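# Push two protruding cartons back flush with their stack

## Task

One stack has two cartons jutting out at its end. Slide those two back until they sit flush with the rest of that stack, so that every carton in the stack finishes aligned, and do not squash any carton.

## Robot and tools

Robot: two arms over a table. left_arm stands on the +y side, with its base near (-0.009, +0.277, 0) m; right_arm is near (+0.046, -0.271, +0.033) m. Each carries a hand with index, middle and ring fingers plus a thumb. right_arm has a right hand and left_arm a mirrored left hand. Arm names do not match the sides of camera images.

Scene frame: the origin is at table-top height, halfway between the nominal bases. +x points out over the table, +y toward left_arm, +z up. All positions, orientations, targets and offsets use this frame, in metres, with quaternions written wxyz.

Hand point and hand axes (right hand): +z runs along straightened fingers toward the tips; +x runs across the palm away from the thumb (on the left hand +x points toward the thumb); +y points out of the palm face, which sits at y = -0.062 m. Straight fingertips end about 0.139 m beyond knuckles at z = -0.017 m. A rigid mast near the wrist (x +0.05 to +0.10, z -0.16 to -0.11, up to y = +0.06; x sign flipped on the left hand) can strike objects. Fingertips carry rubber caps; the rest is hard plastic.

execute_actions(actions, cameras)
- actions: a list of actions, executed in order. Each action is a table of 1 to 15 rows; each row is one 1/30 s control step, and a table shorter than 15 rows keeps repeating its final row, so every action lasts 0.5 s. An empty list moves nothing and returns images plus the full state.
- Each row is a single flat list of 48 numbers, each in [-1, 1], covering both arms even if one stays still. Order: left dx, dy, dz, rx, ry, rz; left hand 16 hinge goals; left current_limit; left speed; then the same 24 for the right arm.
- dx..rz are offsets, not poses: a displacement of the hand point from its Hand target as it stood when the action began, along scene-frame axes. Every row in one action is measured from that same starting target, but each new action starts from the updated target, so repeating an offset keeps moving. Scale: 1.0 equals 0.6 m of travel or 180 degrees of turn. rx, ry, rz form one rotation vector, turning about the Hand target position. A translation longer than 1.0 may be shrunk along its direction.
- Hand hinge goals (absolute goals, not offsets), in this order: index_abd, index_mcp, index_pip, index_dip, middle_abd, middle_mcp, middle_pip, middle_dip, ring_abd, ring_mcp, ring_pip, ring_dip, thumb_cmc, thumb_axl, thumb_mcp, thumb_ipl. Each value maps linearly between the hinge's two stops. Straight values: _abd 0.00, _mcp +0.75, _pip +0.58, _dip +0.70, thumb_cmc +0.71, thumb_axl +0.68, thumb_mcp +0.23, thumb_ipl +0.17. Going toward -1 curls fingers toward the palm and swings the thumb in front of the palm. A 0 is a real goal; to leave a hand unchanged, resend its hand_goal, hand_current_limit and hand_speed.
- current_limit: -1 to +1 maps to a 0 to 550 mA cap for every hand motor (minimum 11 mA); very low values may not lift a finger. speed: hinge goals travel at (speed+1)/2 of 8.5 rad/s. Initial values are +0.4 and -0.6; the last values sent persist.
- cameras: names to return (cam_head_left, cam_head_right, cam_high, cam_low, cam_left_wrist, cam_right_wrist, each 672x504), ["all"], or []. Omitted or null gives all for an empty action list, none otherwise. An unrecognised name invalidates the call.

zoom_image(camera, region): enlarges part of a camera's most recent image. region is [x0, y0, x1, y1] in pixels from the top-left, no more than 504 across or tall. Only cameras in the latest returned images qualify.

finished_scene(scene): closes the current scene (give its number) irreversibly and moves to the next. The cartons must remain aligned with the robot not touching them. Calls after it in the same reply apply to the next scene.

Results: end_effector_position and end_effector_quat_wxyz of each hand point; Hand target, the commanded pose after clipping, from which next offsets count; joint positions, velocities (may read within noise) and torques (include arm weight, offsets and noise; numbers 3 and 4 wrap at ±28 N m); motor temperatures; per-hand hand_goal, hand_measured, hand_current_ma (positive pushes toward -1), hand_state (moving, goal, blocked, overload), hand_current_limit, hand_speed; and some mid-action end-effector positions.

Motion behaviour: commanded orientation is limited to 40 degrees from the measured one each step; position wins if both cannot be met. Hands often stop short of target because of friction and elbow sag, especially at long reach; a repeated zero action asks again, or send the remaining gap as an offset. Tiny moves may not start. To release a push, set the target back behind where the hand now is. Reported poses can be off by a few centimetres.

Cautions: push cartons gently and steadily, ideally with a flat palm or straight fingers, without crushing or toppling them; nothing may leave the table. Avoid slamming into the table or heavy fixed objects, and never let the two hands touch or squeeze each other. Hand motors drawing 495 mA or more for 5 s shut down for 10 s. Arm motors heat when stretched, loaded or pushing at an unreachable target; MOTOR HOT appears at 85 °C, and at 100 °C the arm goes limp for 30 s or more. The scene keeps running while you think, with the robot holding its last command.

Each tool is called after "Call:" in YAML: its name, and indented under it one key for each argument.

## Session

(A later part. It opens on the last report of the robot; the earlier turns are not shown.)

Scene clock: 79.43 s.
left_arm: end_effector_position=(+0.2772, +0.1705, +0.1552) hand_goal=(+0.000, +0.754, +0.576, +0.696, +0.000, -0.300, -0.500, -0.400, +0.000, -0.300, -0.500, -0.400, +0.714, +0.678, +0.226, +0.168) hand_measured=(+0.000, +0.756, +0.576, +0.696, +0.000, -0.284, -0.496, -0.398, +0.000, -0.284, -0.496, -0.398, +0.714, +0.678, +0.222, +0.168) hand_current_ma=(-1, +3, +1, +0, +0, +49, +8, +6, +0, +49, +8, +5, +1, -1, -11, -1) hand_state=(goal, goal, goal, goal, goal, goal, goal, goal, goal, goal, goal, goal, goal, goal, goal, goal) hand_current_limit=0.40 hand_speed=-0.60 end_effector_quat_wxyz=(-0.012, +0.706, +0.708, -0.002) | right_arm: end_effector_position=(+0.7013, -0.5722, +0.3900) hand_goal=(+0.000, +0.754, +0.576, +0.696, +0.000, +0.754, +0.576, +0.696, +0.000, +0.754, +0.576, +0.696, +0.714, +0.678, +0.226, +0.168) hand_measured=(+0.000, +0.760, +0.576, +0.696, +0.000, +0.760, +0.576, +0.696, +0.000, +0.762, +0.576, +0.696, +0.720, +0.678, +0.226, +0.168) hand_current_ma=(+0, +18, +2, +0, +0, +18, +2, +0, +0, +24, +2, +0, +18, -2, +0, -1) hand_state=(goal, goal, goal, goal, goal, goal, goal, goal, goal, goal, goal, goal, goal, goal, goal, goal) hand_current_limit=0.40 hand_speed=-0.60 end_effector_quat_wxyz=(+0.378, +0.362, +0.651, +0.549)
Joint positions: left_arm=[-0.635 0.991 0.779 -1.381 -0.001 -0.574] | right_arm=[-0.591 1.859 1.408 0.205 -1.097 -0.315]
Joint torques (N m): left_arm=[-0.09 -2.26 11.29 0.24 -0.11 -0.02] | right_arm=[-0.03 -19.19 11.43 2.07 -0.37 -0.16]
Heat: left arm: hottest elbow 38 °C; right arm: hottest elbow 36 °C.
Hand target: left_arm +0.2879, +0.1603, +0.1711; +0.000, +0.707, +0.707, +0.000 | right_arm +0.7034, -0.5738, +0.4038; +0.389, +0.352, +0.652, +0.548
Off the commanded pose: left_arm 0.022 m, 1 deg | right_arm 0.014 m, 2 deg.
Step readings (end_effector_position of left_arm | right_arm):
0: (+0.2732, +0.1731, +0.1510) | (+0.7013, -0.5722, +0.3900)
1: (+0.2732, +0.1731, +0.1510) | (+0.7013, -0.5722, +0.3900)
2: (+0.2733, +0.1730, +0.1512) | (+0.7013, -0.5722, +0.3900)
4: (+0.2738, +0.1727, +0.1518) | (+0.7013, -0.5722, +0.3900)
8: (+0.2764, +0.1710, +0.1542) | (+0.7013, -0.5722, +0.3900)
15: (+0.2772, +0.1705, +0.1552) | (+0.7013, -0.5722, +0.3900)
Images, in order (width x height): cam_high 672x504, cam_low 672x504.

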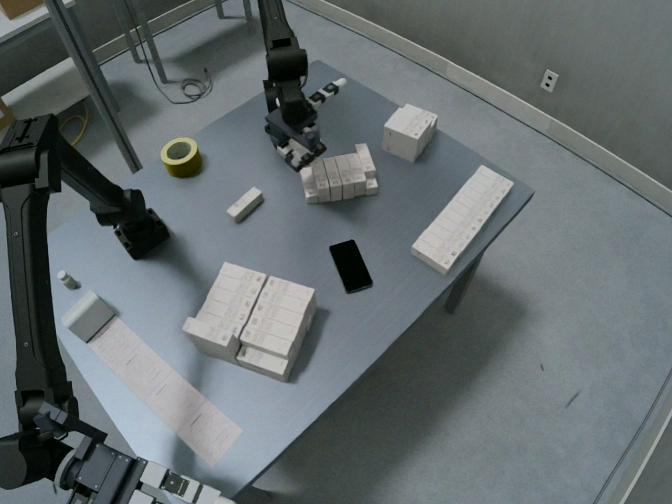

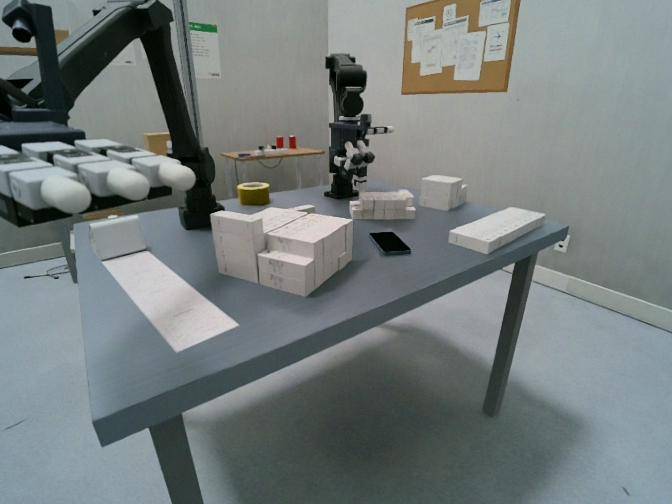

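Call:
execute_actions:
  actions:
    - [[-0.041,0.03,0.0035,0,0,0,0,0.754,0.576,0.696,0,-0.3,-0.5,-0.4,0,-0.3,-0.5,-0.4,0.714,0.678,0.226,0.168,0.4,-0.6,0,0,0,0,0,0,0,0.754,0.576,0.696,0,0.754,0.576,0.696,0,0.754,0.576,0.696,0.714,0.678,0.226,0.168,0.4,-0.6]]
    - [[-0.041,0.03,0.0035,0,0,0,0,0.754,0.576,0.696,0,-0.3,-0.5,-0.4,0,-0.3,-0.5,-0.4,0.714,0.678,0.226,0.168,0.4,-0.6,0,0,0,0,0,0,0,0.754,0.576,0.696,0,0.754,0.576,0.696,0,0.754,0.576,0.696,0.714,0.678,0.226,0.168,0.4,-0.6]]
    - [[0.056,0.084,0.042,0,0,0,0,0.754,0.576,0.696,0,-0.3,-0.5,-0.4,0,-0.3,-0.5,-0.4,0.714,0.678,0.226,0.168,0.4,-0.6,0,0,0,0,0,0,0,0.754,0.576,0.696,0,0.754,0.576,0.696,0,0.754,0.576,0.696,0.714,0.678,0.226,0.168,0.4,-0.6]]
    - [[0.0565,0.084,0,0,0,0,0,0.754,0.576,0.696,0,-0.3,-0.5,-0.4,0,-0.3,-0.5,-0.4,0.714,0.678,0.226,0.168,0.4,-0.6,0,0,0,0,0,0,0,0.754,0.576,0.696,0,0.754,0.576,0.696,0,0.754,0.576,0.696,0.714,0.678,0.226,0.168,0.4,-0.6]]
  cameras: ["cam_high","cam_low","cam_head_left","cam_head_right","cam_left_wrist"]

Call:
zoom_image:
  camera: "cam_high"
  region: [295, 120, 385, 210]

Call:
zoom_image:
  camera: "cam_low"
  region: [340, 150, 430, 230]

Call:
zoom_image:
  camera: "cam_head_left"
  region: [190, 230, 300, 330]

Call:
zoom_image:
  camera: "cam_head_right"
  region: [190, 230, 300, 330]

Scene clock: 92.47 s.
left_arm: end_effector_position=(+0.2879, +0.2961, +0.1820) hand_goal=(+0.000, +0.754, +0.576, +0.696, +0.000, -0.300, -0.500, -0.400, +0.000, -0.300, -0.500, -0.400, +0.714, +0.678, +0.226, +0.168) hand_measured=(+0.000, +0.754, +0.576, +0.696, +0.000, -0.284, -0.496, -0.398, +0.000, -0.284, -0.496, -0.398, +0.714, +0.678, +0.222, +0.168) hand_current_ma=(-1, +0, +1, +0, +0, +49, +8, +6, +0, +49, +7, +5, +1, -1, -11, -1) hand_state=(goal, goal, goal, goal, goal, goal, goal, goal, goal, goal, goal, goal, goal, goal, goal, goal) hand_current_limit=0.40 hand_speed=-0.60 end_effector_quat_wxyz=(-0.018, +0.707, +0.707, -0.013) | right_arm: end_effector_position=(+0.7013, -0.5722, +0.3900) hand_goal=(+0.000, +0.754, +0.576, +0.696, +0.000, +0.754, +0.576, +0.696, +0.000, +0.754, +0.576, +0.696, +0.714, +0.678, +0.226, +0.168) hand_measured=(+0.000, +0.760, +0.576, +0.696, +0.000, +0.760, +0.576, +0.696, +0.000, +0.762, +0.576, +0.696, +0.720, +0.678, +0.226, +0.168) hand_current_ma=(+0, +18, +2, +0, +0, +18, +2, +0, +0, +24, +2, +0, +18, -2, +0, -1) hand_state=(goal, goal, goal, goal, goal, goal, goal, goal, goal, goal, goal, goal, goal, goal, goal, goal) hand_current_limit=0.40 hand_speed=-0.60 end_effector_quat_wxyz=(+0.378, +0.362, +0.651, +0.549)
Joint positions: left_arm=[-0.084 0.908 0.808 -1.514 -0.006 -0.02] | right_arm=[-0.591 1.859 1.408 0.205 -1.097 -0.315]
Joint torques (N m): left_arm=[1.32 -1.14 11.44 0.96 0.04 0.04] | right_arm=[-0.03 -19.19 11.43 2.04 -0.37 -0.16]
Motor temperatures (°C): left_arm=[25 29 40 23 20 26] | right_arm=[28 28 36 25 21 24]
Heat: left arm: hottest elbow 40 °C; right arm: hottest elbow 36 °C.
Hand target: left_arm +0.3061, +0.2971, +0.2004; +0.000, +0.707, +0.707, -0.001 | right_arm +0.7034, -0.5738, +0.4038; +0.389, +0.352, +0.652, +0.548
Off the commanded pose: left_arm 0.026 m, 2 deg | right_arm 0.014 m, 2 deg.
Step readings (end_effector_position of left_arm | right_arm):
0: (+0.2772, +0.1705, +0.1552) | (+0.7013, -0.5722, +0.3900)
1: (+0.2771, +0.1706, +0.1552) | (+0.7013, -0.5722, +0.3900)
2: (+0.2764, +0.1710, +0.1551) | (+0.7013, -0.5722, +0.3900)
4: (+0.2737, +0.1727, +0.1565) | (+0.7013, -0.5722, +0.3900)
8: (+0.2689, +0.1758, +0.1662) | (+0.7013, -0.5722, +0.3900)
15: (+0.2658, +0.1778, +0.1726) | (+0.7013, -0.5722, +0.3900)
16: (+0.2656, +0.1779, +0.1726) | (+0.7013, -0.5722, +0.3900)
17: (+0.2646, +0.1786, +0.1724) | (+0.7013, -0.5722, +0.3900)
19: (+0.2590, +0.1822, +0.1712) | (+0.7013, -0.5722, +0.3900)
23: (+0.2452, +0.1910, +0.1714) | (+0.7013, -0.5722, +0.3900)
30: (+0.2410, +0.1937, +0.1755) | (+0.7013, -0.5722, +0.3900)
31: (+0.2410, +0.1942, +0.1755) | (+0.7013, -0.5722, +0.3900)
32: (+0.2413, +0.1962, +0.1752) | (+0.7013, -0.5722, +0.3900)
34: (+0.2448, +0.2131, +0.1749) | (+0.7013, -0.5722, +0.3900)
38: (+0.2505, +0.2479, +0.1753) | (+0.7013, -0.5722, +0.3900)
45: (+0.2590, +0.2519, +0.1840) | (+0.7013, -0.5722, +0.3900)
46: (+0.2600, +0.2513, +0.1846) | (+0.7013, -0.5722, +0.3900)
47: (+0.2614, +0.2528, +0.1848) | (+0.7013, -0.5722, +0.3900)
49: (+0.2665, +0.2674, +0.1847) | (+0.7013, -0.5722, +0.3900)
53: (+0.2769, +0.2983, +0.1829) | (+0.7013, -0.5722, +0.3900)
60: (+0.2860, +0.2990, +0.1807) | (+0.7013, -0.5722, +0.3900)
Images, in order (width x height): cam_head_left 672x504, cam_head_right 672x504, cam_high 672x504, cam_low 672x504, cam_left_wrist 672x504.

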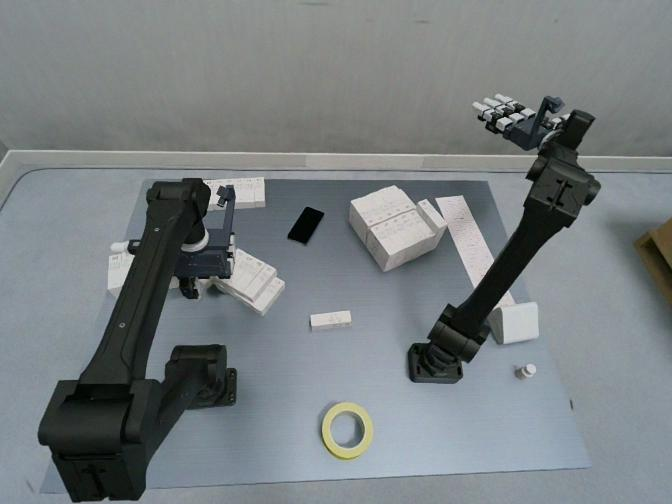

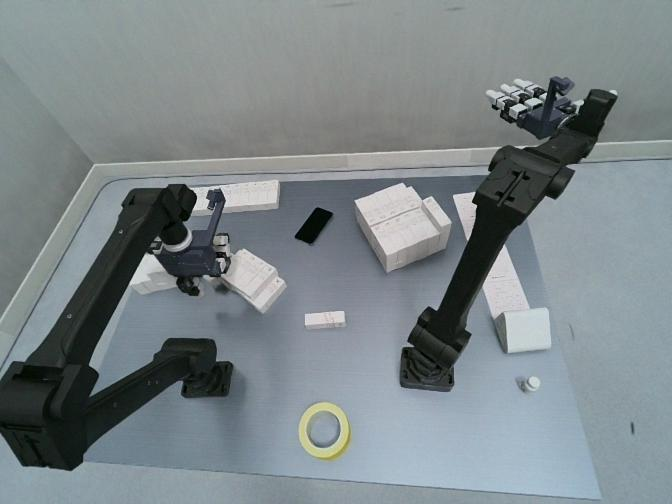

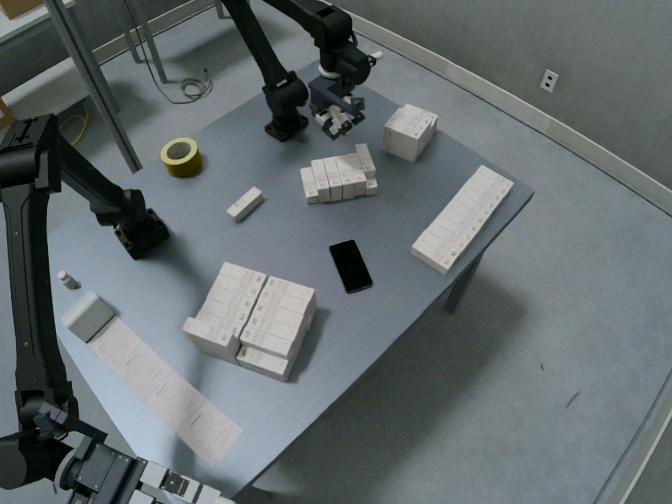

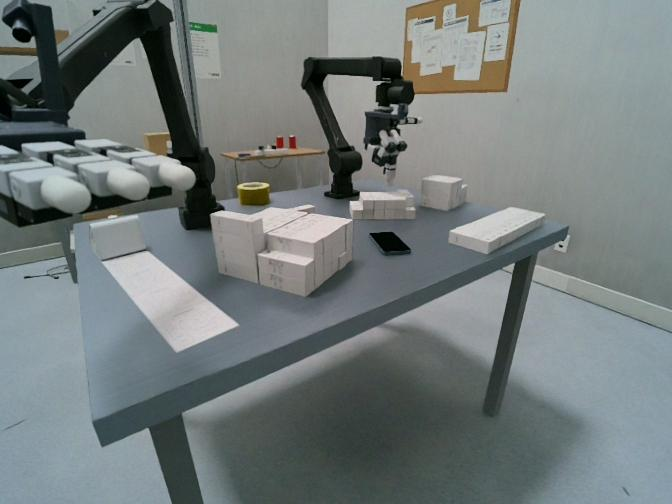

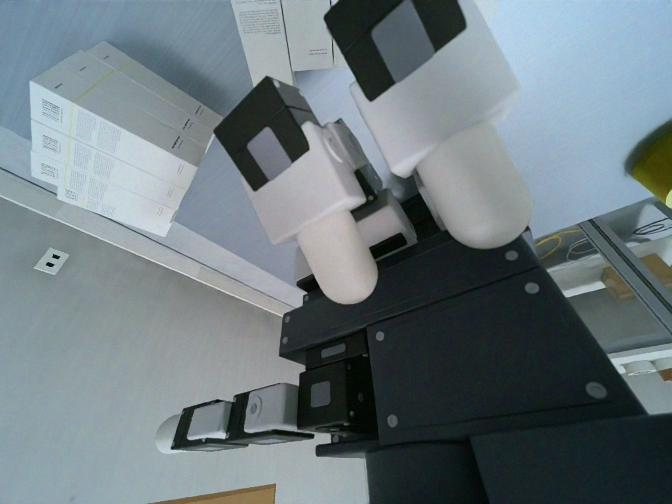

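Scaled by 5.600 from the camera's 672x504 image, which has a finer 960x720 frame.

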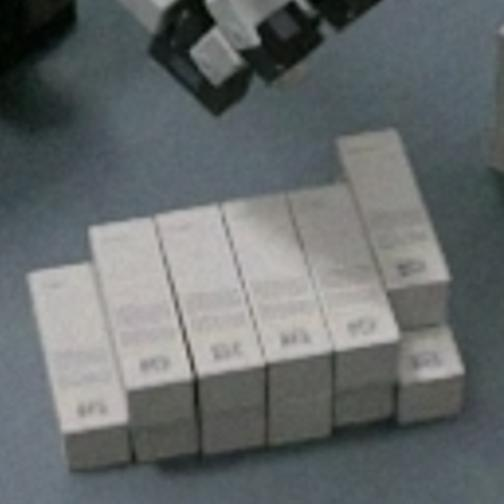

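Scaled by 5.600 from the camera's 672x504 image, which has a finer 960x720 frame.

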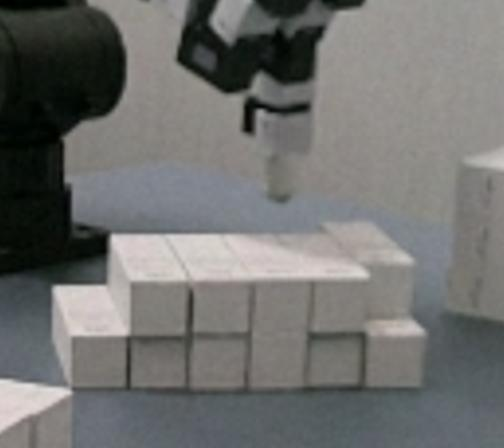

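Scaled by 4.582 from the camera's 672x504 image, which has a finer 960x720 frame.

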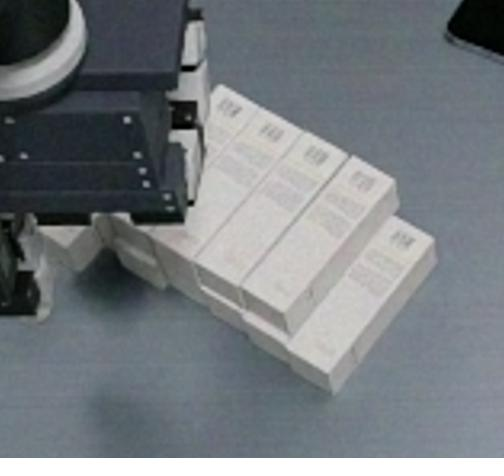

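Scaled by 4.582 from the camera's 672x504 image, which has a finer 960x720 frame.

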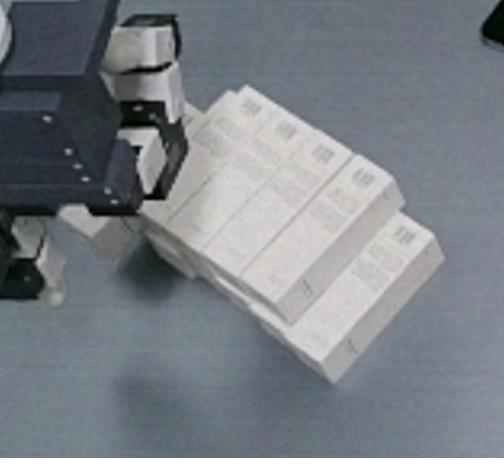

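Call:
zoom_image:
  camera: "cam_high"
  region: [300, 145, 370, 175]

Call:
zoom_image:
  camera: "cam_high"
  region: [300, 172, 370, 205]

Call:
zoom_image:
  camera: "cam_head_left"
  region: [225, 240, 285, 320]

Call:
zoom_image:
  camera: "cam_low"
  region: [345, 188, 420, 225]

Scaled by 7.200 from the camera's 672x504 image, which has a finer 960x720 frame.

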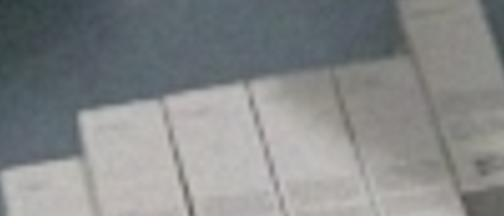

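Scaled by 7.200 from the camera's 672x504 image, which has a finer 960x720 frame.

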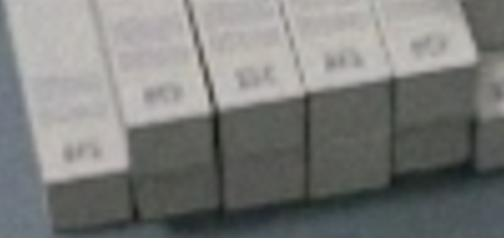

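Scaled by 6.300 from the camera's 672x504 image, which has a finer 960x720 frame.

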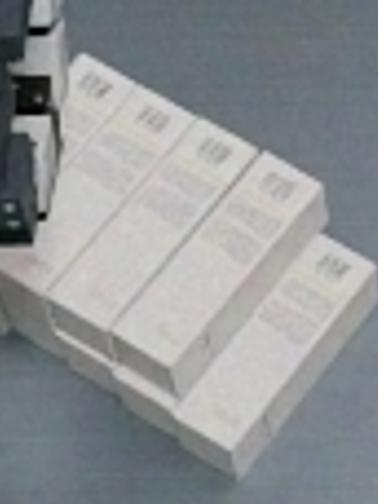

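Scaled by 6.720 from the camera's 672x504 image, which has a finer 960x720 frame.

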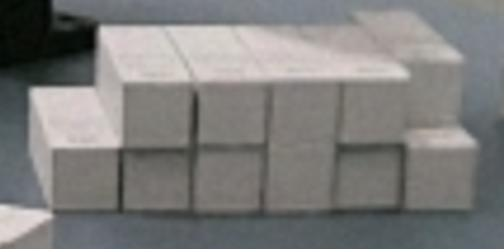

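Call:
execute_actions:
  actions:
    - [[0.0203,0.0305,0,0,0,0,0,0.754,0.576,0.696,0,-0.3,-0.5,-0.4,0,-0.3,-0.5,-0.4,0.714,0.678,0.226,0.168,0.4,-0.6,0,0,0,0,0,0,0,0.754,0.576,0.696,0,0.754,0.576,0.696,0,0.754,0.576,0.696,0.714,0.678,0.226,0.168,0.4,-0.6]]
  cameras: ["cam_high","cam_low"]

Call:
zoom_image:
  camera: "cam_high"
  region: [295, 120, 385, 210]

Call:
zoom_image:
  camera: "cam_low"
  region: [340, 150, 430, 230]

Scene clock: 103.77 s.
left_arm: end_effector_position=(+0.2998, +0.3133, +0.1816) hand_goal=(+0.000, +0.754, +0.576, +0.696, +0.000, -0.300, -0.500, -0.400, +0.000, -0.300, -0.500, -0.400, +0.714, +0.678, +0.226, +0.168) hand_measured=(+0.000, +0.754, +0.576, +0.696, +0.000, -0.284, -0.496, -0.398, +0.000, -0.284, -0.496, -0.398, +0.714, +0.678, +0.222, +0.168) hand_current_ma=(-1, +0, +1, +0, +0, +49, +8, +6, +0, +49, +7, +5, +1, -1, -11, -1) hand_state=(goal, goal, goal, goal, goal, goal, goal, goal, goal, goal, goal, goal, goal, goal, goal, goal) hand_current_limit=0.40 hand_speed=-0.60 end_effector_quat_wxyz=(-0.017, +0.706, +0.708, -0.016) | right_arm: end_effector_position=(+0.7013, -0.5722, +0.3900) hand_goal=(+0.000, +0.754, +0.576, +0.696, +0.000, +0.754, +0.576, +0.696, +0.000, +0.754, +0.576, +0.696, +0.714, +0.678, +0.226, +0.168) hand_measured=(+0.000, +0.760, +0.576, +0.696, +0.000, +0.760, +0.576, +0.696, +0.000, +0.762, +0.576, +0.696, +0.720, +0.678, +0.226, +0.168) hand_current_ma=(+0, +18, +2, +0, +0, +18, +2, +0, +0, +24, +2, +0, +18, -2, +0, -1) hand_state=(goal, goal, goal, goal, goal, goal, goal, goal, goal, goal, goal, goal, goal, goal, goal, goal) hand_current_limit=0.40 hand_speed=-0.60 end_effector_quat_wxyz=(+0.378, +0.362, +0.651, +0.549)
Joint positions: left_arm=[-0.005 0.948 0.83 -1.498 -0.004 0.058] | right_arm=[-0.591 1.859 1.408 0.205 -1.097 -0.315]
Joint torques (N m): left_arm=[1.14 -1.79 11.49 0.98 0.05 0.11] | right_arm=[-0.09 -19.19 11.43 2.07 -0.37 -0.17]
Heat: left arm: hottest elbow 40 °C; right arm: hottest elbow 37 °C.
Hand target: left_arm +0.3184, +0.3154, +0.2006; +0.000, +0.707, +0.707, +0.000 | right_arm +0.7034, -0.5738, +0.4038; +0.389, +0.352, +0.652, +0.548
Off the commanded pose: left_arm 0.027 m, 3 deg | right_arm 0.014 m, 2 deg.
Step readings (end_effector_position of left_arm | right_arm):
0: (+0.2879, +0.2960, +0.1820) | (+0.7013, -0.5722, +0.3900)
1: (+0.2879, +0.2961, +0.1820) | (+0.7013, -0.5722, +0.3900)
2: (+0.2882, +0.2966, +0.1820) | (+0.7013, -0.5722, +0.3900)
4: (+0.2908, +0.3019, +0.1824) | (+0.7013, -0.5722, +0.3900)
8: (+0.2970, +0.3133, +0.1825) | (+0.7013, -0.5722, +0.3900)
15: (+0.2996, +0.3138, +0.1816) | (+0.7013, -0.5722, +0.3900)
Images, in order (width x height): cam_high 672x504, cam_low 672x504.

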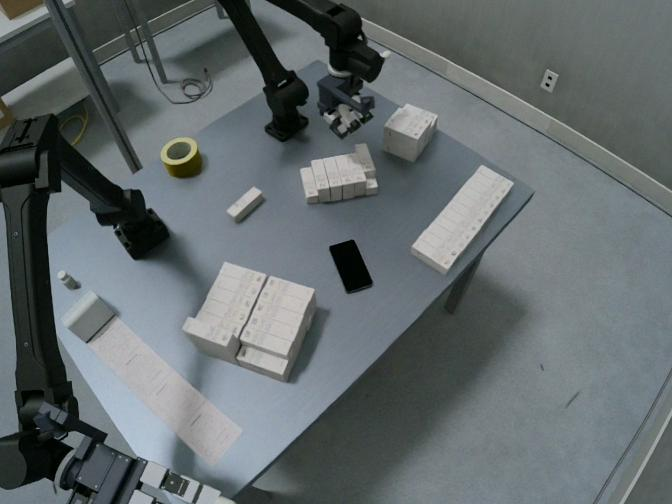

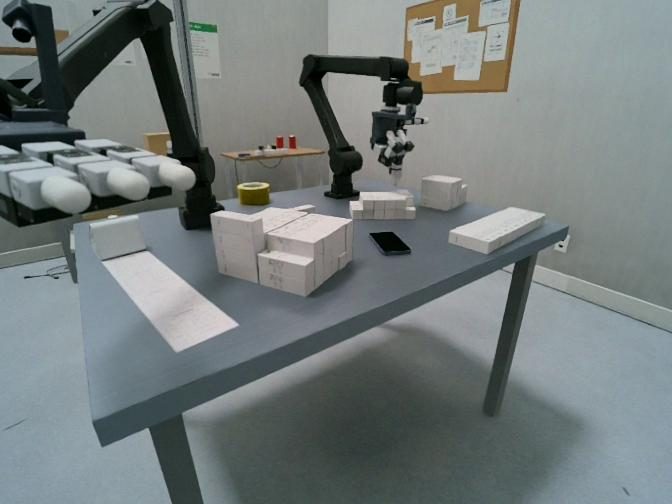

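Scaled by 5.600 from the camera's 672x504 image, which has a finer 960x720 frame.

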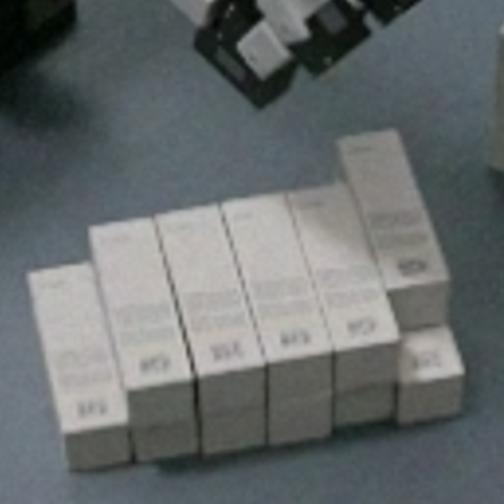

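Scaled by 5.600 from the camera's 672x504 image, which has a finer 960x720 frame.

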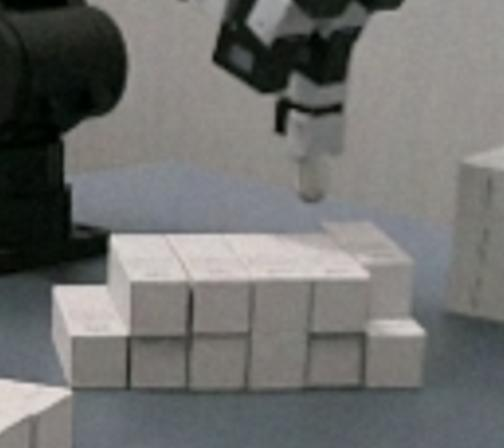

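Call:
execute_actions:
  actions:
    - [[0.0102,0.0153,-0.02,0,0,0,0,0.754,0.576,0.696,0,-0.3,-0.5,-0.4,0,-0.3,-0.5,-0.4,0.714,0.678,0.226,0.168,0.4,-0.6,0,0,0,0,0,0,0,0.754,0.576,0.696,0,0.754,0.576,0.696,0,0.754,0.576,0.696,0.714,0.678,0.226,0.168,0.4,-0.6]]
    - [[0,0,-0.035,0,0,0,0,0.754,0.576,0.696,0,-0.3,-0.5,-0.4,0,-0.3,-0.5,-0.4,0.714,0.678,0.226,0.168,0.4,-0.6,0,0,0,0,0,0,0,0.754,0.576,0.696,0,0.754,0.576,0.696,0,0.754,0.576,0.696,0.714,0.678,0.226,0.168,0.4,-0.6]]
  cameras: ["cam_high","cam_low","cam_head_left"]

Call:
zoom_image:
  camera: "cam_high"
  region: [310, 110, 400, 200]

Call:
zoom_image:
  camera: "cam_low"
  region: [360, 160, 430, 230]

Scene clock: 107.70 s.
left_arm: end_effector_position=(+0.3218, +0.3229, +0.1726) hand_goal=(+0.000, +0.754, +0.576, +0.696, +0.000, -0.300, -0.500, -0.400, +0.000, -0.300, -0.500, -0.400, +0.714, +0.678, +0.226, +0.168) hand_measured=(+0.000, +0.754, +0.576, +0.696, +0.000, -0.284, -0.496, -0.398, +0.000, -0.284, -0.496, -0.398, +0.714, +0.678, +0.222, +0.168) hand_current_ma=(-1, +0, +1, +0, +0, +49, +8, +6, +0, +49, +7, +5, +1, -1, -11, -1) hand_state=(goal, goal, goal, goal, goal, goal, goal, goal, goal, goal, goal, goal, goal, goal, goal, goal) hand_current_limit=0.40 hand_speed=-0.60 end_effector_quat_wxyz=(+0.000, +0.707, +0.707, +0.003) | right_arm: end_effector_position=(+0.7013, -0.5722, +0.3900) hand_goal=(+0.000, +0.754, +0.576, +0.696, +0.000, +0.754, +0.576, +0.696, +0.000, +0.754, +0.576, +0.696, +0.714, +0.678, +0.226, +0.168) hand_measured=(+0.000, +0.760, +0.576, +0.696, +0.000, +0.760, +0.576, +0.696, +0.000, +0.762, +0.576, +0.696, +0.720, +0.678, +0.226, +0.168) hand_current_ma=(+0, +18, +2, +0, +0, +18, +2, +0, +0, +24, +2, +0, +18, -2, +0, -1) hand_state=(goal, goal, goal, goal, goal, goal, goal, goal, goal, goal, goal, goal, goal, goal, goal, goal) hand_current_limit=0.40 hand_speed=-0.60 end_effector_quat_wxyz=(+0.378, +0.362, +0.651, +0.549)
Joint positions: left_arm=[0.03 0.984 0.816 -1.397 -0.004 0.094] | right_arm=[-0.591 1.859 1.408 0.205 -1.097 -0.315]
Joint torques (N m): left_arm=[1.2 -2.43 7.79 1.06 0.06 0.11] | right_arm=[-0.03 -19.19 11.43 2.07 -0.37 -0.16]
Heat: left arm: hottest elbow 41 °C; right arm: hottest elbow 37 °C.
Hand target: left_arm +0.3245, +0.3246, +0.1676; +0.000, +0.707, +0.707, +0.000 | right_arm +0.7034, -0.5738, +0.4038; +0.389, +0.352, +0.652, +0.548
Off the commanded pose: left_arm 0.006 m, 0 deg | right_arm 0.014 m, 2 deg.
Step readings (end_effector_position of left_arm | right_arm):
0: (+0.2998, +0.3132, +0.1816) | (+0.7013, -0.5722, +0.3900)
1: (+0.2998, +0.3132, +0.1816) | (+0.7013, -0.5722, +0.3900)
2: (+0.3006, +0.3137, +0.1816) | (+0.7013, -0.5722, +0.3900)
4: (+0.3036, +0.3159, +0.1814) | (+0.7013, -0.5722, +0.3900)
8: (+0.3085, +0.3217, +0.1784) | (+0.7013, -0.5722, +0.3900)
15: (+0.3106, +0.3222, +0.1769) | (+0.7013, -0.5722, +0.3900)
16: (+0.3108, +0.3222, +0.1770) | (+0.7013, -0.5722, +0.3900)
17: (+0.3119, +0.3223, +0.1773) | (+0.7013, -0.5722, +0.3900)
19: (+0.3163, +0.3226, +0.1786) | (+0.7013, -0.5722, +0.3900)
23: (+0.3222, +0.3230, +0.1777) | (+0.7013, -0.5722, +0.3900)
30: (+0.3214, +0.3229, +0.1724) | (+0.7013, -0.5722, +0.3900)
Images, in order (width x height): cam_head_left 672x504, cam_high 672x504, cam_low 672x504.

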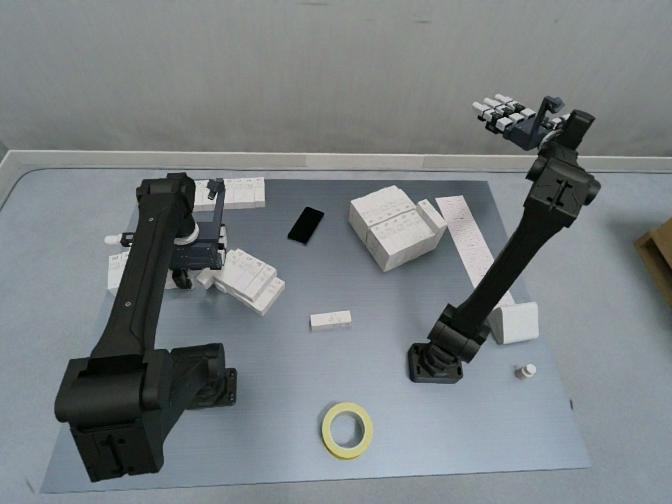

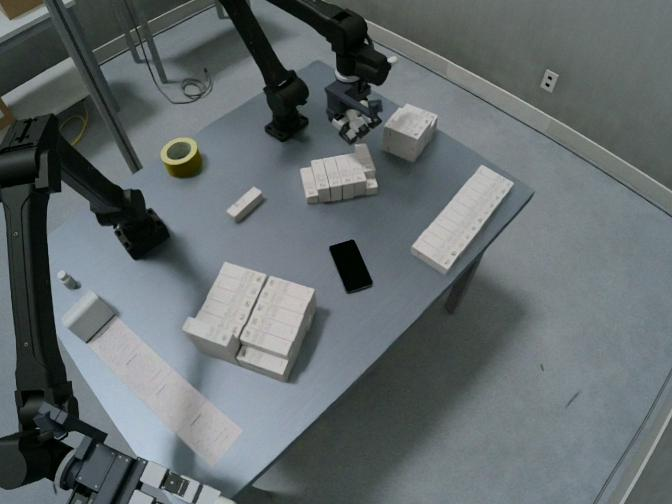

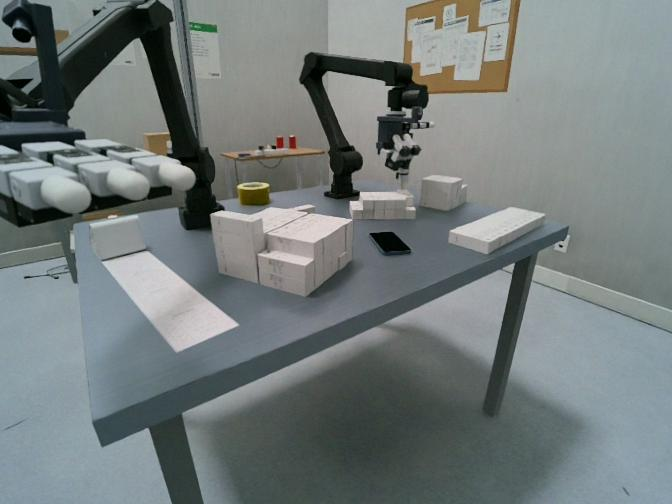

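Scaled by 5.600 from the camera's 672x504 image, which has a finer 960x720 frame.

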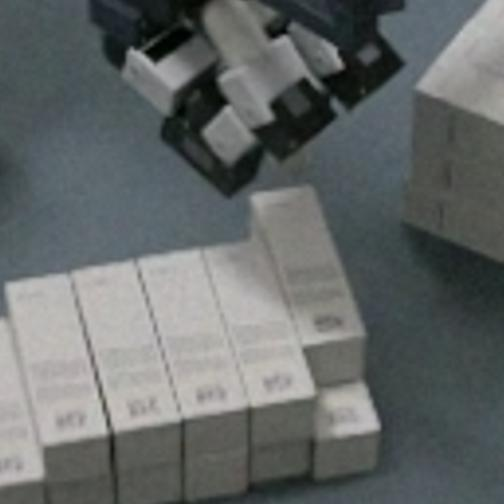

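Scaled by 7.200 from the camera's 672x504 image, which has a finer 960x720 frame.

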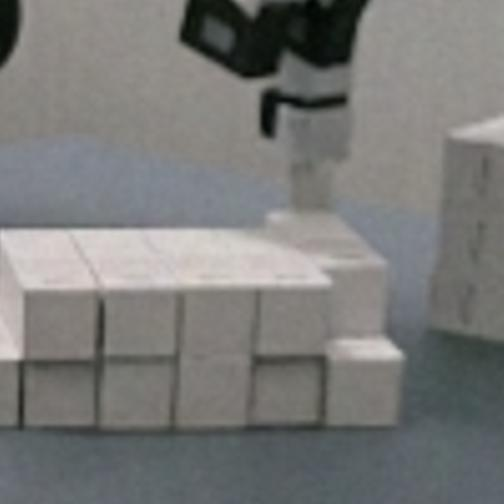

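Call:
execute_actions:
  actions:
    - [[-0.017,-0.0047,0,0,0,0,0,0.754,0.576,0.696,0,-0.3,-0.5,-0.4,0,-0.3,-0.5,-0.4,0.714,0.678,0.226,0.168,0.4,-0.6,0,0,0,0,0,0,0,0.754,0.576,0.696,0,0.754,0.576,0.696,0,0.754,0.576,0.696,0.714,0.678,0.226,0.168,0.4,-0.6]]
    - [[0,0,-0.023,0,0,0,0,0.754,0.576,0.696,0,-0.3,-0.5,-0.4,0,-0.3,-0.5,-0.4,0.714,0.678,0.226,0.168,0.4,-0.6,0,0,0,0,0,0,0,0.754,0.576,0.696,0,0.754,0.576,0.696,0,0.754,0.576,0.696,0.714,0.678,0.226,0.168,0.4,-0.6]]
  cameras: ["cam_high","cam_low"]

Call:
zoom_image:
  camera: "cam_high"
  region: [310, 110, 400, 200]

Call:
zoom_image:
  camera: "cam_low"
  region: [360, 160, 430, 230]

Scene clock: 112.67 s.
left_arm: end_effector_position=(+0.3120, +0.3220, +0.1525) hand_goal=(+0.000, +0.754, +0.576, +0.696, +0.000, -0.300, -0.500, -0.400, +0.000, -0.300, -0.500, -0.400, +0.714, +0.678, +0.226, +0.168) hand_measured=(+0.000, +0.754, +0.576, +0.696, +0.000, -0.284, -0.496, -0.398, +0.000, -0.284, -0.496, -0.398, +0.714, +0.678, +0.222, +0.168) hand_current_ma=(-1, +0, +1, +0, +0, +49, +8, +6, +0, +49, +7, +5, +1, -1, -11, -1) hand_state=(goal, goal, goal, goal, goal, goal, goal, goal, goal, goal, goal, goal, goal, goal, goal, goal) hand_current_limit=0.40 hand_speed=-0.60 end_effector_quat_wxyz=(-0.006, +0.707, +0.707, -0.004) | right_arm: end_effector_position=(+0.7013, -0.5722, +0.3900) hand_goal=(+0.000, +0.754, +0.576, +0.696, +0.000, +0.754, +0.576, +0.696, +0.000, +0.754, +0.576, +0.696, +0.714, +0.678, +0.226, +0.168) hand_measured=(+0.000, +0.760, +0.576, +0.696, +0.000, +0.760, +0.576, +0.696, +0.000, +0.762, +0.576, +0.696, +0.720, +0.678, +0.226, +0.168) hand_current_ma=(+0, +18, +2, +0, +0, +18, +2, +0, +0, +24, +2, +0, +18, -2, +0, -1) hand_state=(goal, goal, goal, goal, goal, goal, goal, goal, goal, goal, goal, goal, goal, goal, goal, goal) hand_current_limit=0.40 hand_speed=-0.60 end_effector_quat_wxyz=(+0.378, +0.362, +0.651, +0.549)
Joint positions: left_arm=[0.03 0.98 0.765 -1.37 -0.004 0.094] | right_arm=[-0.591 1.859 1.408 0.205 -1.097 -0.315]
Joint torques (N m): left_arm=[0.67 -3.9 7.73 1.11 0.06 0.05] | right_arm=[-0.09 -19.19 11.43 2.06 -0.37 -0.17]
Heat: left arm: hottest elbow 40 °C; right arm: hottest elbow 37 °C.
Hand target: left_arm +0.3142, +0.3217, +0.1537; +0.000, +0.707, +0.707, +0.000 | right_arm +0.7034, -0.5738, +0.4038; +0.389, +0.352, +0.652, +0.548
Off the commanded pose: left_arm 0.002 m, 1 deg | right_arm 0.014 m, 2 deg.
Step readings (end_effector_position of left_arm | right_arm):
0: (+0.3218, +0.3229, +0.1726) | (+0.7013, -0.5722, +0.3900)
1: (+0.3218, +0.3229, +0.1726) | (+0.7013, -0.5722, +0.3900)
2: (+0.3216, +0.3229, +0.1722) | (+0.7013, -0.5722, +0.3900)
4: (+0.3204, +0.3228, +0.1705) | (+0.7013, -0.5722, +0.3900)
8: (+0.3167, +0.3224, +0.1650) | (+0.7013, -0.5722, +0.3900)
15: (+0.3156, +0.3223, +0.1645) | (+0.7013, -0.5722, +0.3900)
16: (+0.3156, +0.3223, +0.1646) | (+0.7013, -0.5722, +0.3900)
17: (+0.3154, +0.3223, +0.1643) | (+0.7013, -0.5722, +0.3900)
19: (+0.3150, +0.3223, +0.1617) | (+0.7013, -0.5722, +0.3900)
23: (+0.3117, +0.3220, +0.1538) | (+0.7013, -0.5722, +0.3900)
30: (+0.3119, +0.3220, +0.1525) | (+0.7013, -0.5722, +0.3900)
Images, in order (width x height): cam_high 672x504, cam_low 672x504.

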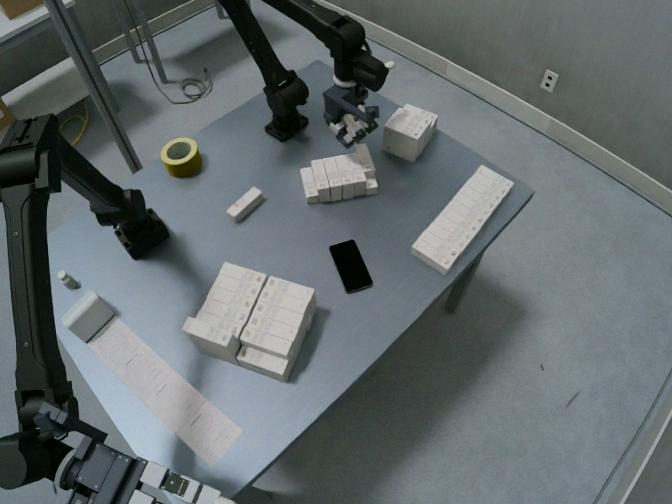

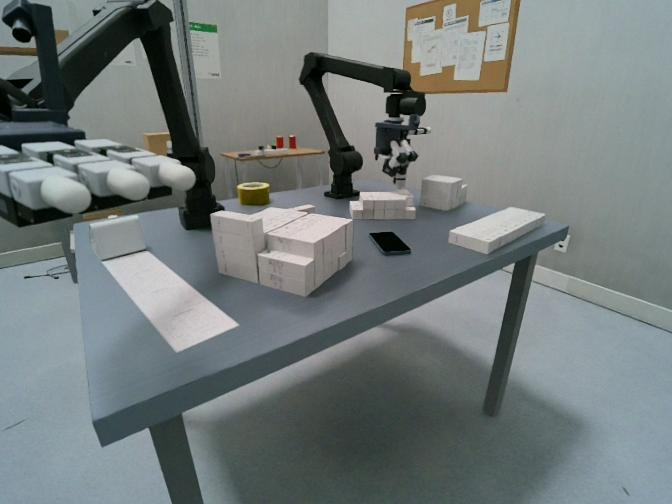

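Scaled by 5.600 from the camera's 672x504 image, which has a finer 960x720 frame.

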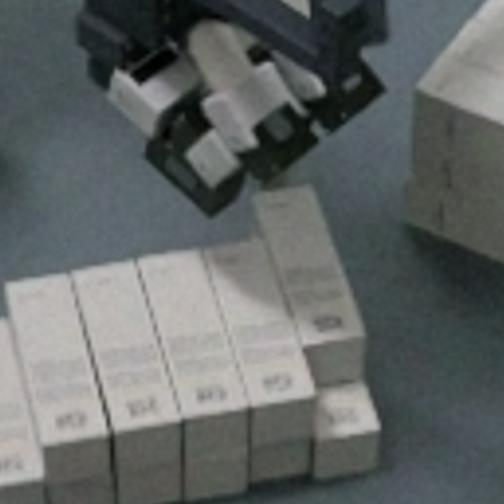

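Scaled by 7.200 from the camera's 672x504 image, which has a finer 960x720 frame.

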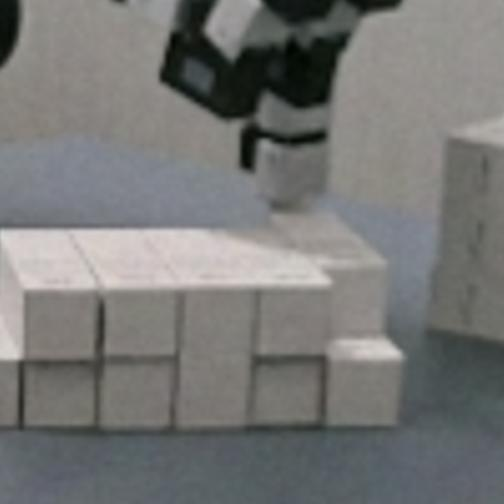

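Call:
execute_actions:
  actions:
    - [[0.0174,-0.0115,0.008,0,0,0,0,0.754,0.576,0.696,0,-0.3,-0.5,-0.4,0,-0.3,-0.5,-0.4,0.714,0.678,0.226,0.168,0.4,-0.6,0,0,0,0,0,0,0,0.754,0.576,0.696,0,0.754,0.576,0.696,0,0.754,0.576,0.696,0.714,0.678,0.226,0.168,0.4,-0.6]]
    - [[0.0174,-0.0115,0.006,0,0,0,0,0.754,0.576,0.696,0,-0.3,-0.5,-0.4,0,-0.3,-0.5,-0.4,0.714,0.678,0.226,0.168,0.4,-0.6,0,0,0,0,0,0,0,0.754,0.576,0.696,0,0.754,0.576,0.696,0,0.754,0.576,0.696,0.714,0.678,0.226,0.168,0.4,-0.6]]
  cameras: ["cam_high","cam_low","cam_left_wrist"]

Call:
zoom_image:
  camera: "cam_high"
  region: [310, 130, 400, 200]

Call:
zoom_image:
  camera: "cam_low"
  region: [360, 160, 430, 230]

Scene clock: 117.07 s.
left_arm: end_effector_position=(+0.3158, +0.3096, +0.1448) hand_goal=(+0.000, +0.754, +0.576, +0.696, +0.000, -0.300, -0.500, -0.400, +0.000, -0.300, -0.500, -0.400, +0.714, +0.678, +0.226, +0.168) hand_measured=(+0.000, +0.754, +0.576, +0.696, +0.000, -0.284, -0.496, -0.398, +0.000, -0.284, -0.496, -0.398, +0.714, +0.678, +0.222, +0.168) hand_current_ma=(-1, +0, +1, +0, +0, +49, +8, +6, +0, +49, +7, +5, +1, -1, -11, -1) hand_state=(goal, goal, goal, goal, goal, goal, goal, goal, goal, goal, goal, goal, goal, goal, goal, goal) hand_current_limit=0.40 hand_speed=-0.60 end_effector_quat_wxyz=(-0.015, +0.707, +0.707, -0.015) | right_arm: end_effector_position=(+0.7013, -0.5722, +0.3900) hand_goal=(+0.000, +0.754, +0.576, +0.696, +0.000, +0.754, +0.576, +0.696, +0.000, +0.754, +0.576, +0.696, +0.714, +0.678, +0.226, +0.168) hand_measured=(+0.000, +0.760, +0.576, +0.696, +0.000, +0.760, +0.576, +0.696, +0.000, +0.762, +0.576, +0.696, +0.720, +0.678, +0.226, +0.168) hand_current_ma=(+0, +18, +2, +0, +0, +18, +2, +0, +0, +24, +2, +0, +18, -2, +0, -1) hand_state=(goal, goal, goal, goal, goal, goal, goal, goal, goal, goal, goal, goal, goal, goal, goal, goal) hand_current_limit=0.40 hand_speed=-0.60 end_effector_quat_wxyz=(+0.378, +0.362, +0.651, +0.549)
Joint positions: left_arm=[-0.022 1.015 0.771 -1.37 -0.002 0.043] | right_arm=[-0.591 1.859 1.408 0.205 -1.097 -0.315]
Joint torques (N m): left_arm=[0.09 -2.84 11.11 0.94 0 -0.06] | right_arm=[-0.03 -19.19 11.43 2.06 -0.37 -0.16]
Heat: left arm: hottest elbow 40 °C; right arm: hottest elbow 37 °C.
Hand target: left_arm +0.3352, +0.3079, +0.1622; +0.000, +0.707, +0.707, +0.000 | right_arm +0.7034, -0.5738, +0.4038; +0.389, +0.352, +0.652, +0.548
Off the commanded pose: left_arm 0.026 m, 2 deg | right_arm 0.014 m, 2 deg.
Step readings (end_effector_position of left_arm | right_arm):
0: (+0.3121, +0.3220, +0.1525) | (+0.7013, -0.5722, +0.3900)
1: (+0.3121, +0.3220, +0.1525) | (+0.7013, -0.5722, +0.3900)
2: (+0.3121, +0.3219, +0.1525) | (+0.7013, -0.5722, +0.3900)
4: (+0.3122, +0.3209, +0.1525) | (+0.7013, -0.5722, +0.3900)
8: (+0.3126, +0.3172, +0.1520) | (+0.7013, -0.5722, +0.3900)
15: (+0.3128, +0.3165, +0.1503) | (+0.7013, -0.5722, +0.3900)
16: (+0.3127, +0.3166, +0.1503) | (+0.7013, -0.5722, +0.3900)
17: (+0.3128, +0.3163, +0.1501) | (+0.7013, -0.5722, +0.3900)
19: (+0.3130, +0.3144, +0.1486) | (+0.7013, -0.5722, +0.3900)
23: (+0.3137, +0.3094, +0.1436) | (+0.7013, -0.5722, +0.3900)
30: (+0.3147, +0.3093, +0.1433) | (+0.7013, -0.5722, +0.3900)
Images, in order (width x height): cam_high 672x504, cam_low 672x504, cam_left_wrist 672x504.

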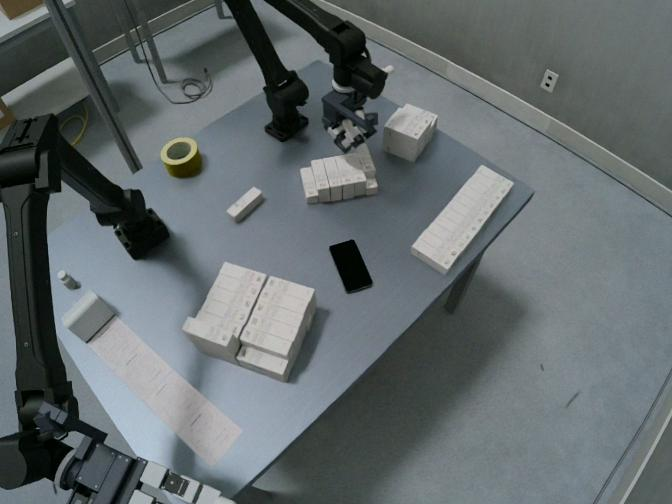

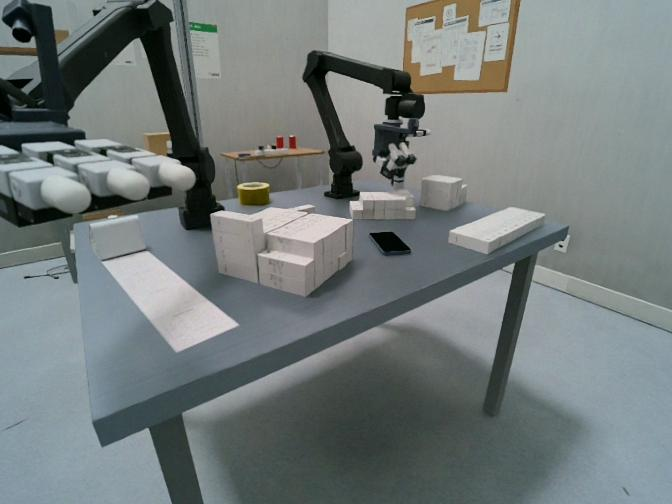

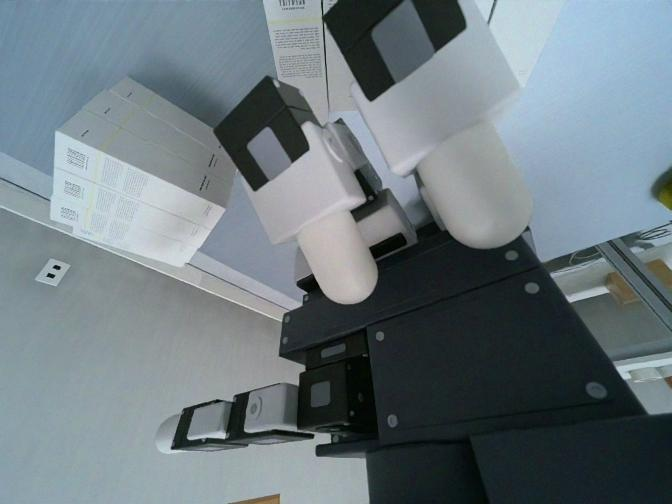

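Scaled by 5.600 from the camera's 672x504 image, which has a finer 960x720 frame.

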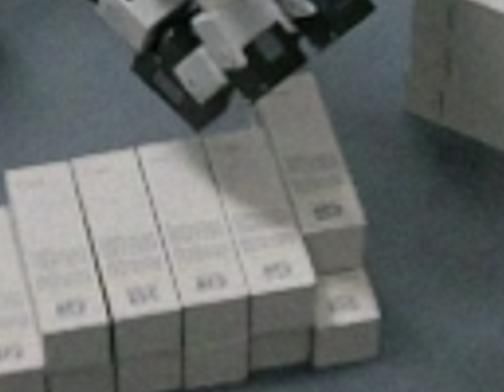

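Scaled by 7.200 from the camera's 672x504 image, which has a finer 960x720 frame.

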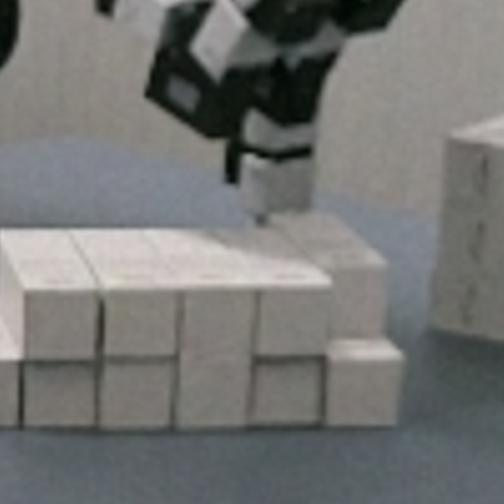

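Call:
execute_actions:
  actions:
    - [[0.0028,0.0042,0.0133,0,0,0,0,0.754,0.576,0.696,0,-0.3,-0.5,-0.4,0,-0.3,-0.5,-0.4,0.714,0.678,0.226,0.168,0.4,-0.6,0,0,0,0,0,0,0,0.754,0.576,0.696,0,0.754,0.576,0.696,0,0.754,0.576,0.696,0.714,0.678,0.226,0.168,0.4,-0.6]]
  cameras: ["cam_high","cam_low"]

Call:
zoom_image:
  camera: "cam_high"
  region: [310, 130, 400, 200]

Call:
zoom_image:
  camera: "cam_low"
  region: [360, 160, 430, 230]

Scene clock: 120.47 s.
left_arm: end_effector_position=(+0.3234, +0.3100, +0.1550) hand_goal=(+0.000, +0.754, +0.576, +0.696, +0.000, -0.300, -0.500, -0.400, +0.000, -0.300, -0.500, -0.400, +0.714, +0.678, +0.226, +0.168) hand_measured=(+0.000, +0.754, +0.576, +0.696, +0.000, -0.284, -0.496, -0.398, +0.000, -0.284, -0.496, -0.398, +0.714, +0.678, +0.222, +0.168) hand_current_ma=(-1, +0, +1, +0, +0, +49, +8, +6, +0, +49, +7, +5, +1, -1, -11, -1) hand_state=(goal, goal, goal, goal, goal, goal, goal, goal, goal, goal, goal, goal, goal, goal, goal, goal) hand_current_limit=0.40 hand_speed=-0.60 end_effector_quat_wxyz=(-0.008, +0.707, +0.707, -0.007) | right_arm: end_effector_position=(+0.7013, -0.5722, +0.3900) hand_goal=(+0.000, +0.754, +0.576, +0.696, +0.000, +0.754, +0.576, +0.696, +0.000, +0.754, +0.576, +0.696, +0.714, +0.678, +0.226, +0.168) hand_measured=(+0.000, +0.760, +0.576, +0.696, +0.000, +0.760, +0.576, +0.696, +0.000, +0.762, +0.576, +0.696, +0.720, +0.678, +0.226, +0.168) hand_current_ma=(+0, +18, +2, +0, +0, +18, +2, +0, +0, +24, +2, +0, +18, -2, +0, -1) hand_state=(goal, goal, goal, goal, goal, goal, goal, goal, goal, goal, goal, goal, goal, goal, goal, goal) hand_current_limit=0.40 hand_speed=-0.60 end_effector_quat_wxyz=(+0.378, +0.362, +0.651, +0.549)
Joint positions: left_arm=[-0.022 1.015 0.794 -1.37 -0.002 0.042] | right_arm=[-0.591 1.859 1.408 0.205 -1.097 -0.315]
Joint torques (N m): left_arm=[0.73 -2.78 11.15 0.29 -0.02 0.05] | right_arm=[-0.03 -19.25 11.43 2.07 -0.37 -0.16]
Heat: left arm: hottest elbow 40 °C; right arm: hottest elbow 37 °C.
Hand target: left_arm +0.3368, +0.3105, +0.1701; +0.000, +0.707, +0.707, +0.000 | right_arm +0.7034, -0.5738, +0.4038; +0.389, +0.352, +0.652, +0.548
Off the commanded pose: left_arm 0.020 m, 1 deg | right_arm 0.014 m, 2 deg.
Step readings (end_effector_position of left_arm | right_arm):
0: (+0.3158, +0.3096, +0.1448) | (+0.7013, -0.5722, +0.3900)
1: (+0.3158, +0.3096, +0.1448) | (+0.7013, -0.5722, +0.3900)
2: (+0.3159, +0.3096, +0.1450) | (+0.7013, -0.5722, +0.3900)
4: (+0.3172, +0.3097, +0.1467) | (+0.7013, -0.5722, +0.3900)
8: (+0.3215, +0.3099, +0.1524) | (+0.7013, -0.5722, +0.3900)
15: (+0.3234, +0.3100, +0.1550) | (+0.7013, -0.5722, +0.3900)
Images, in order (width x height): cam_high 672x504, cam_low 672x504.

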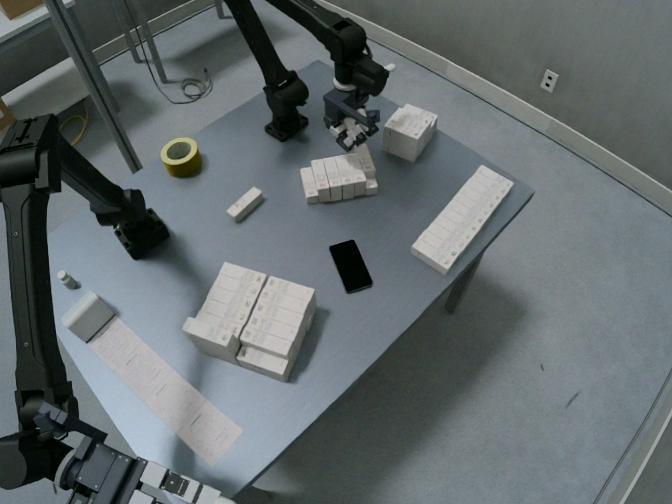

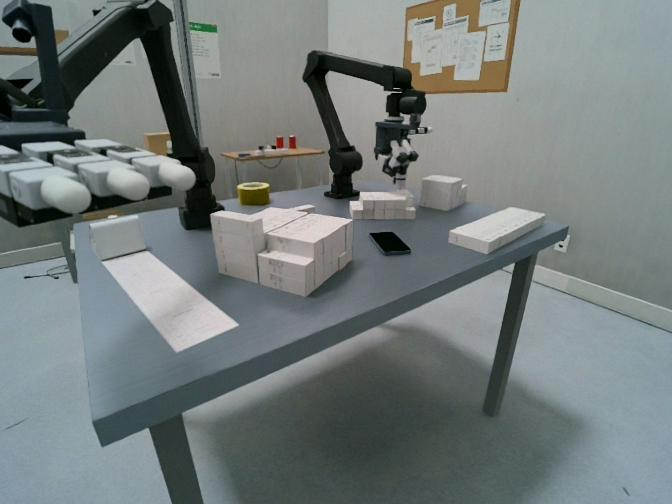

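Scaled by 5.600 from the camera's 672x504 image, which has a finer 960x720 frame.

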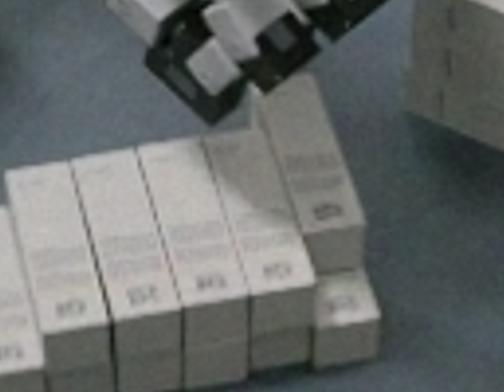

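Scaled by 7.200 from the camera's 672x504 image, which has a finer 960x720 frame.

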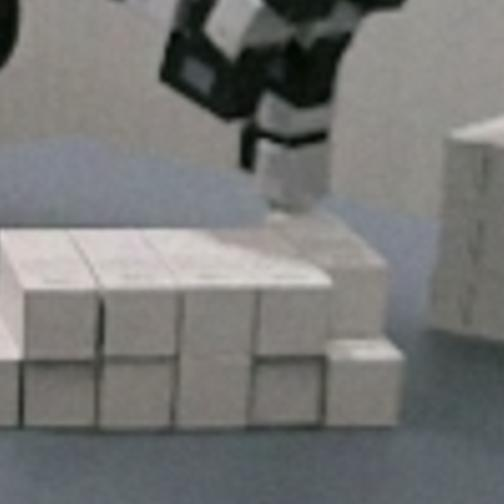

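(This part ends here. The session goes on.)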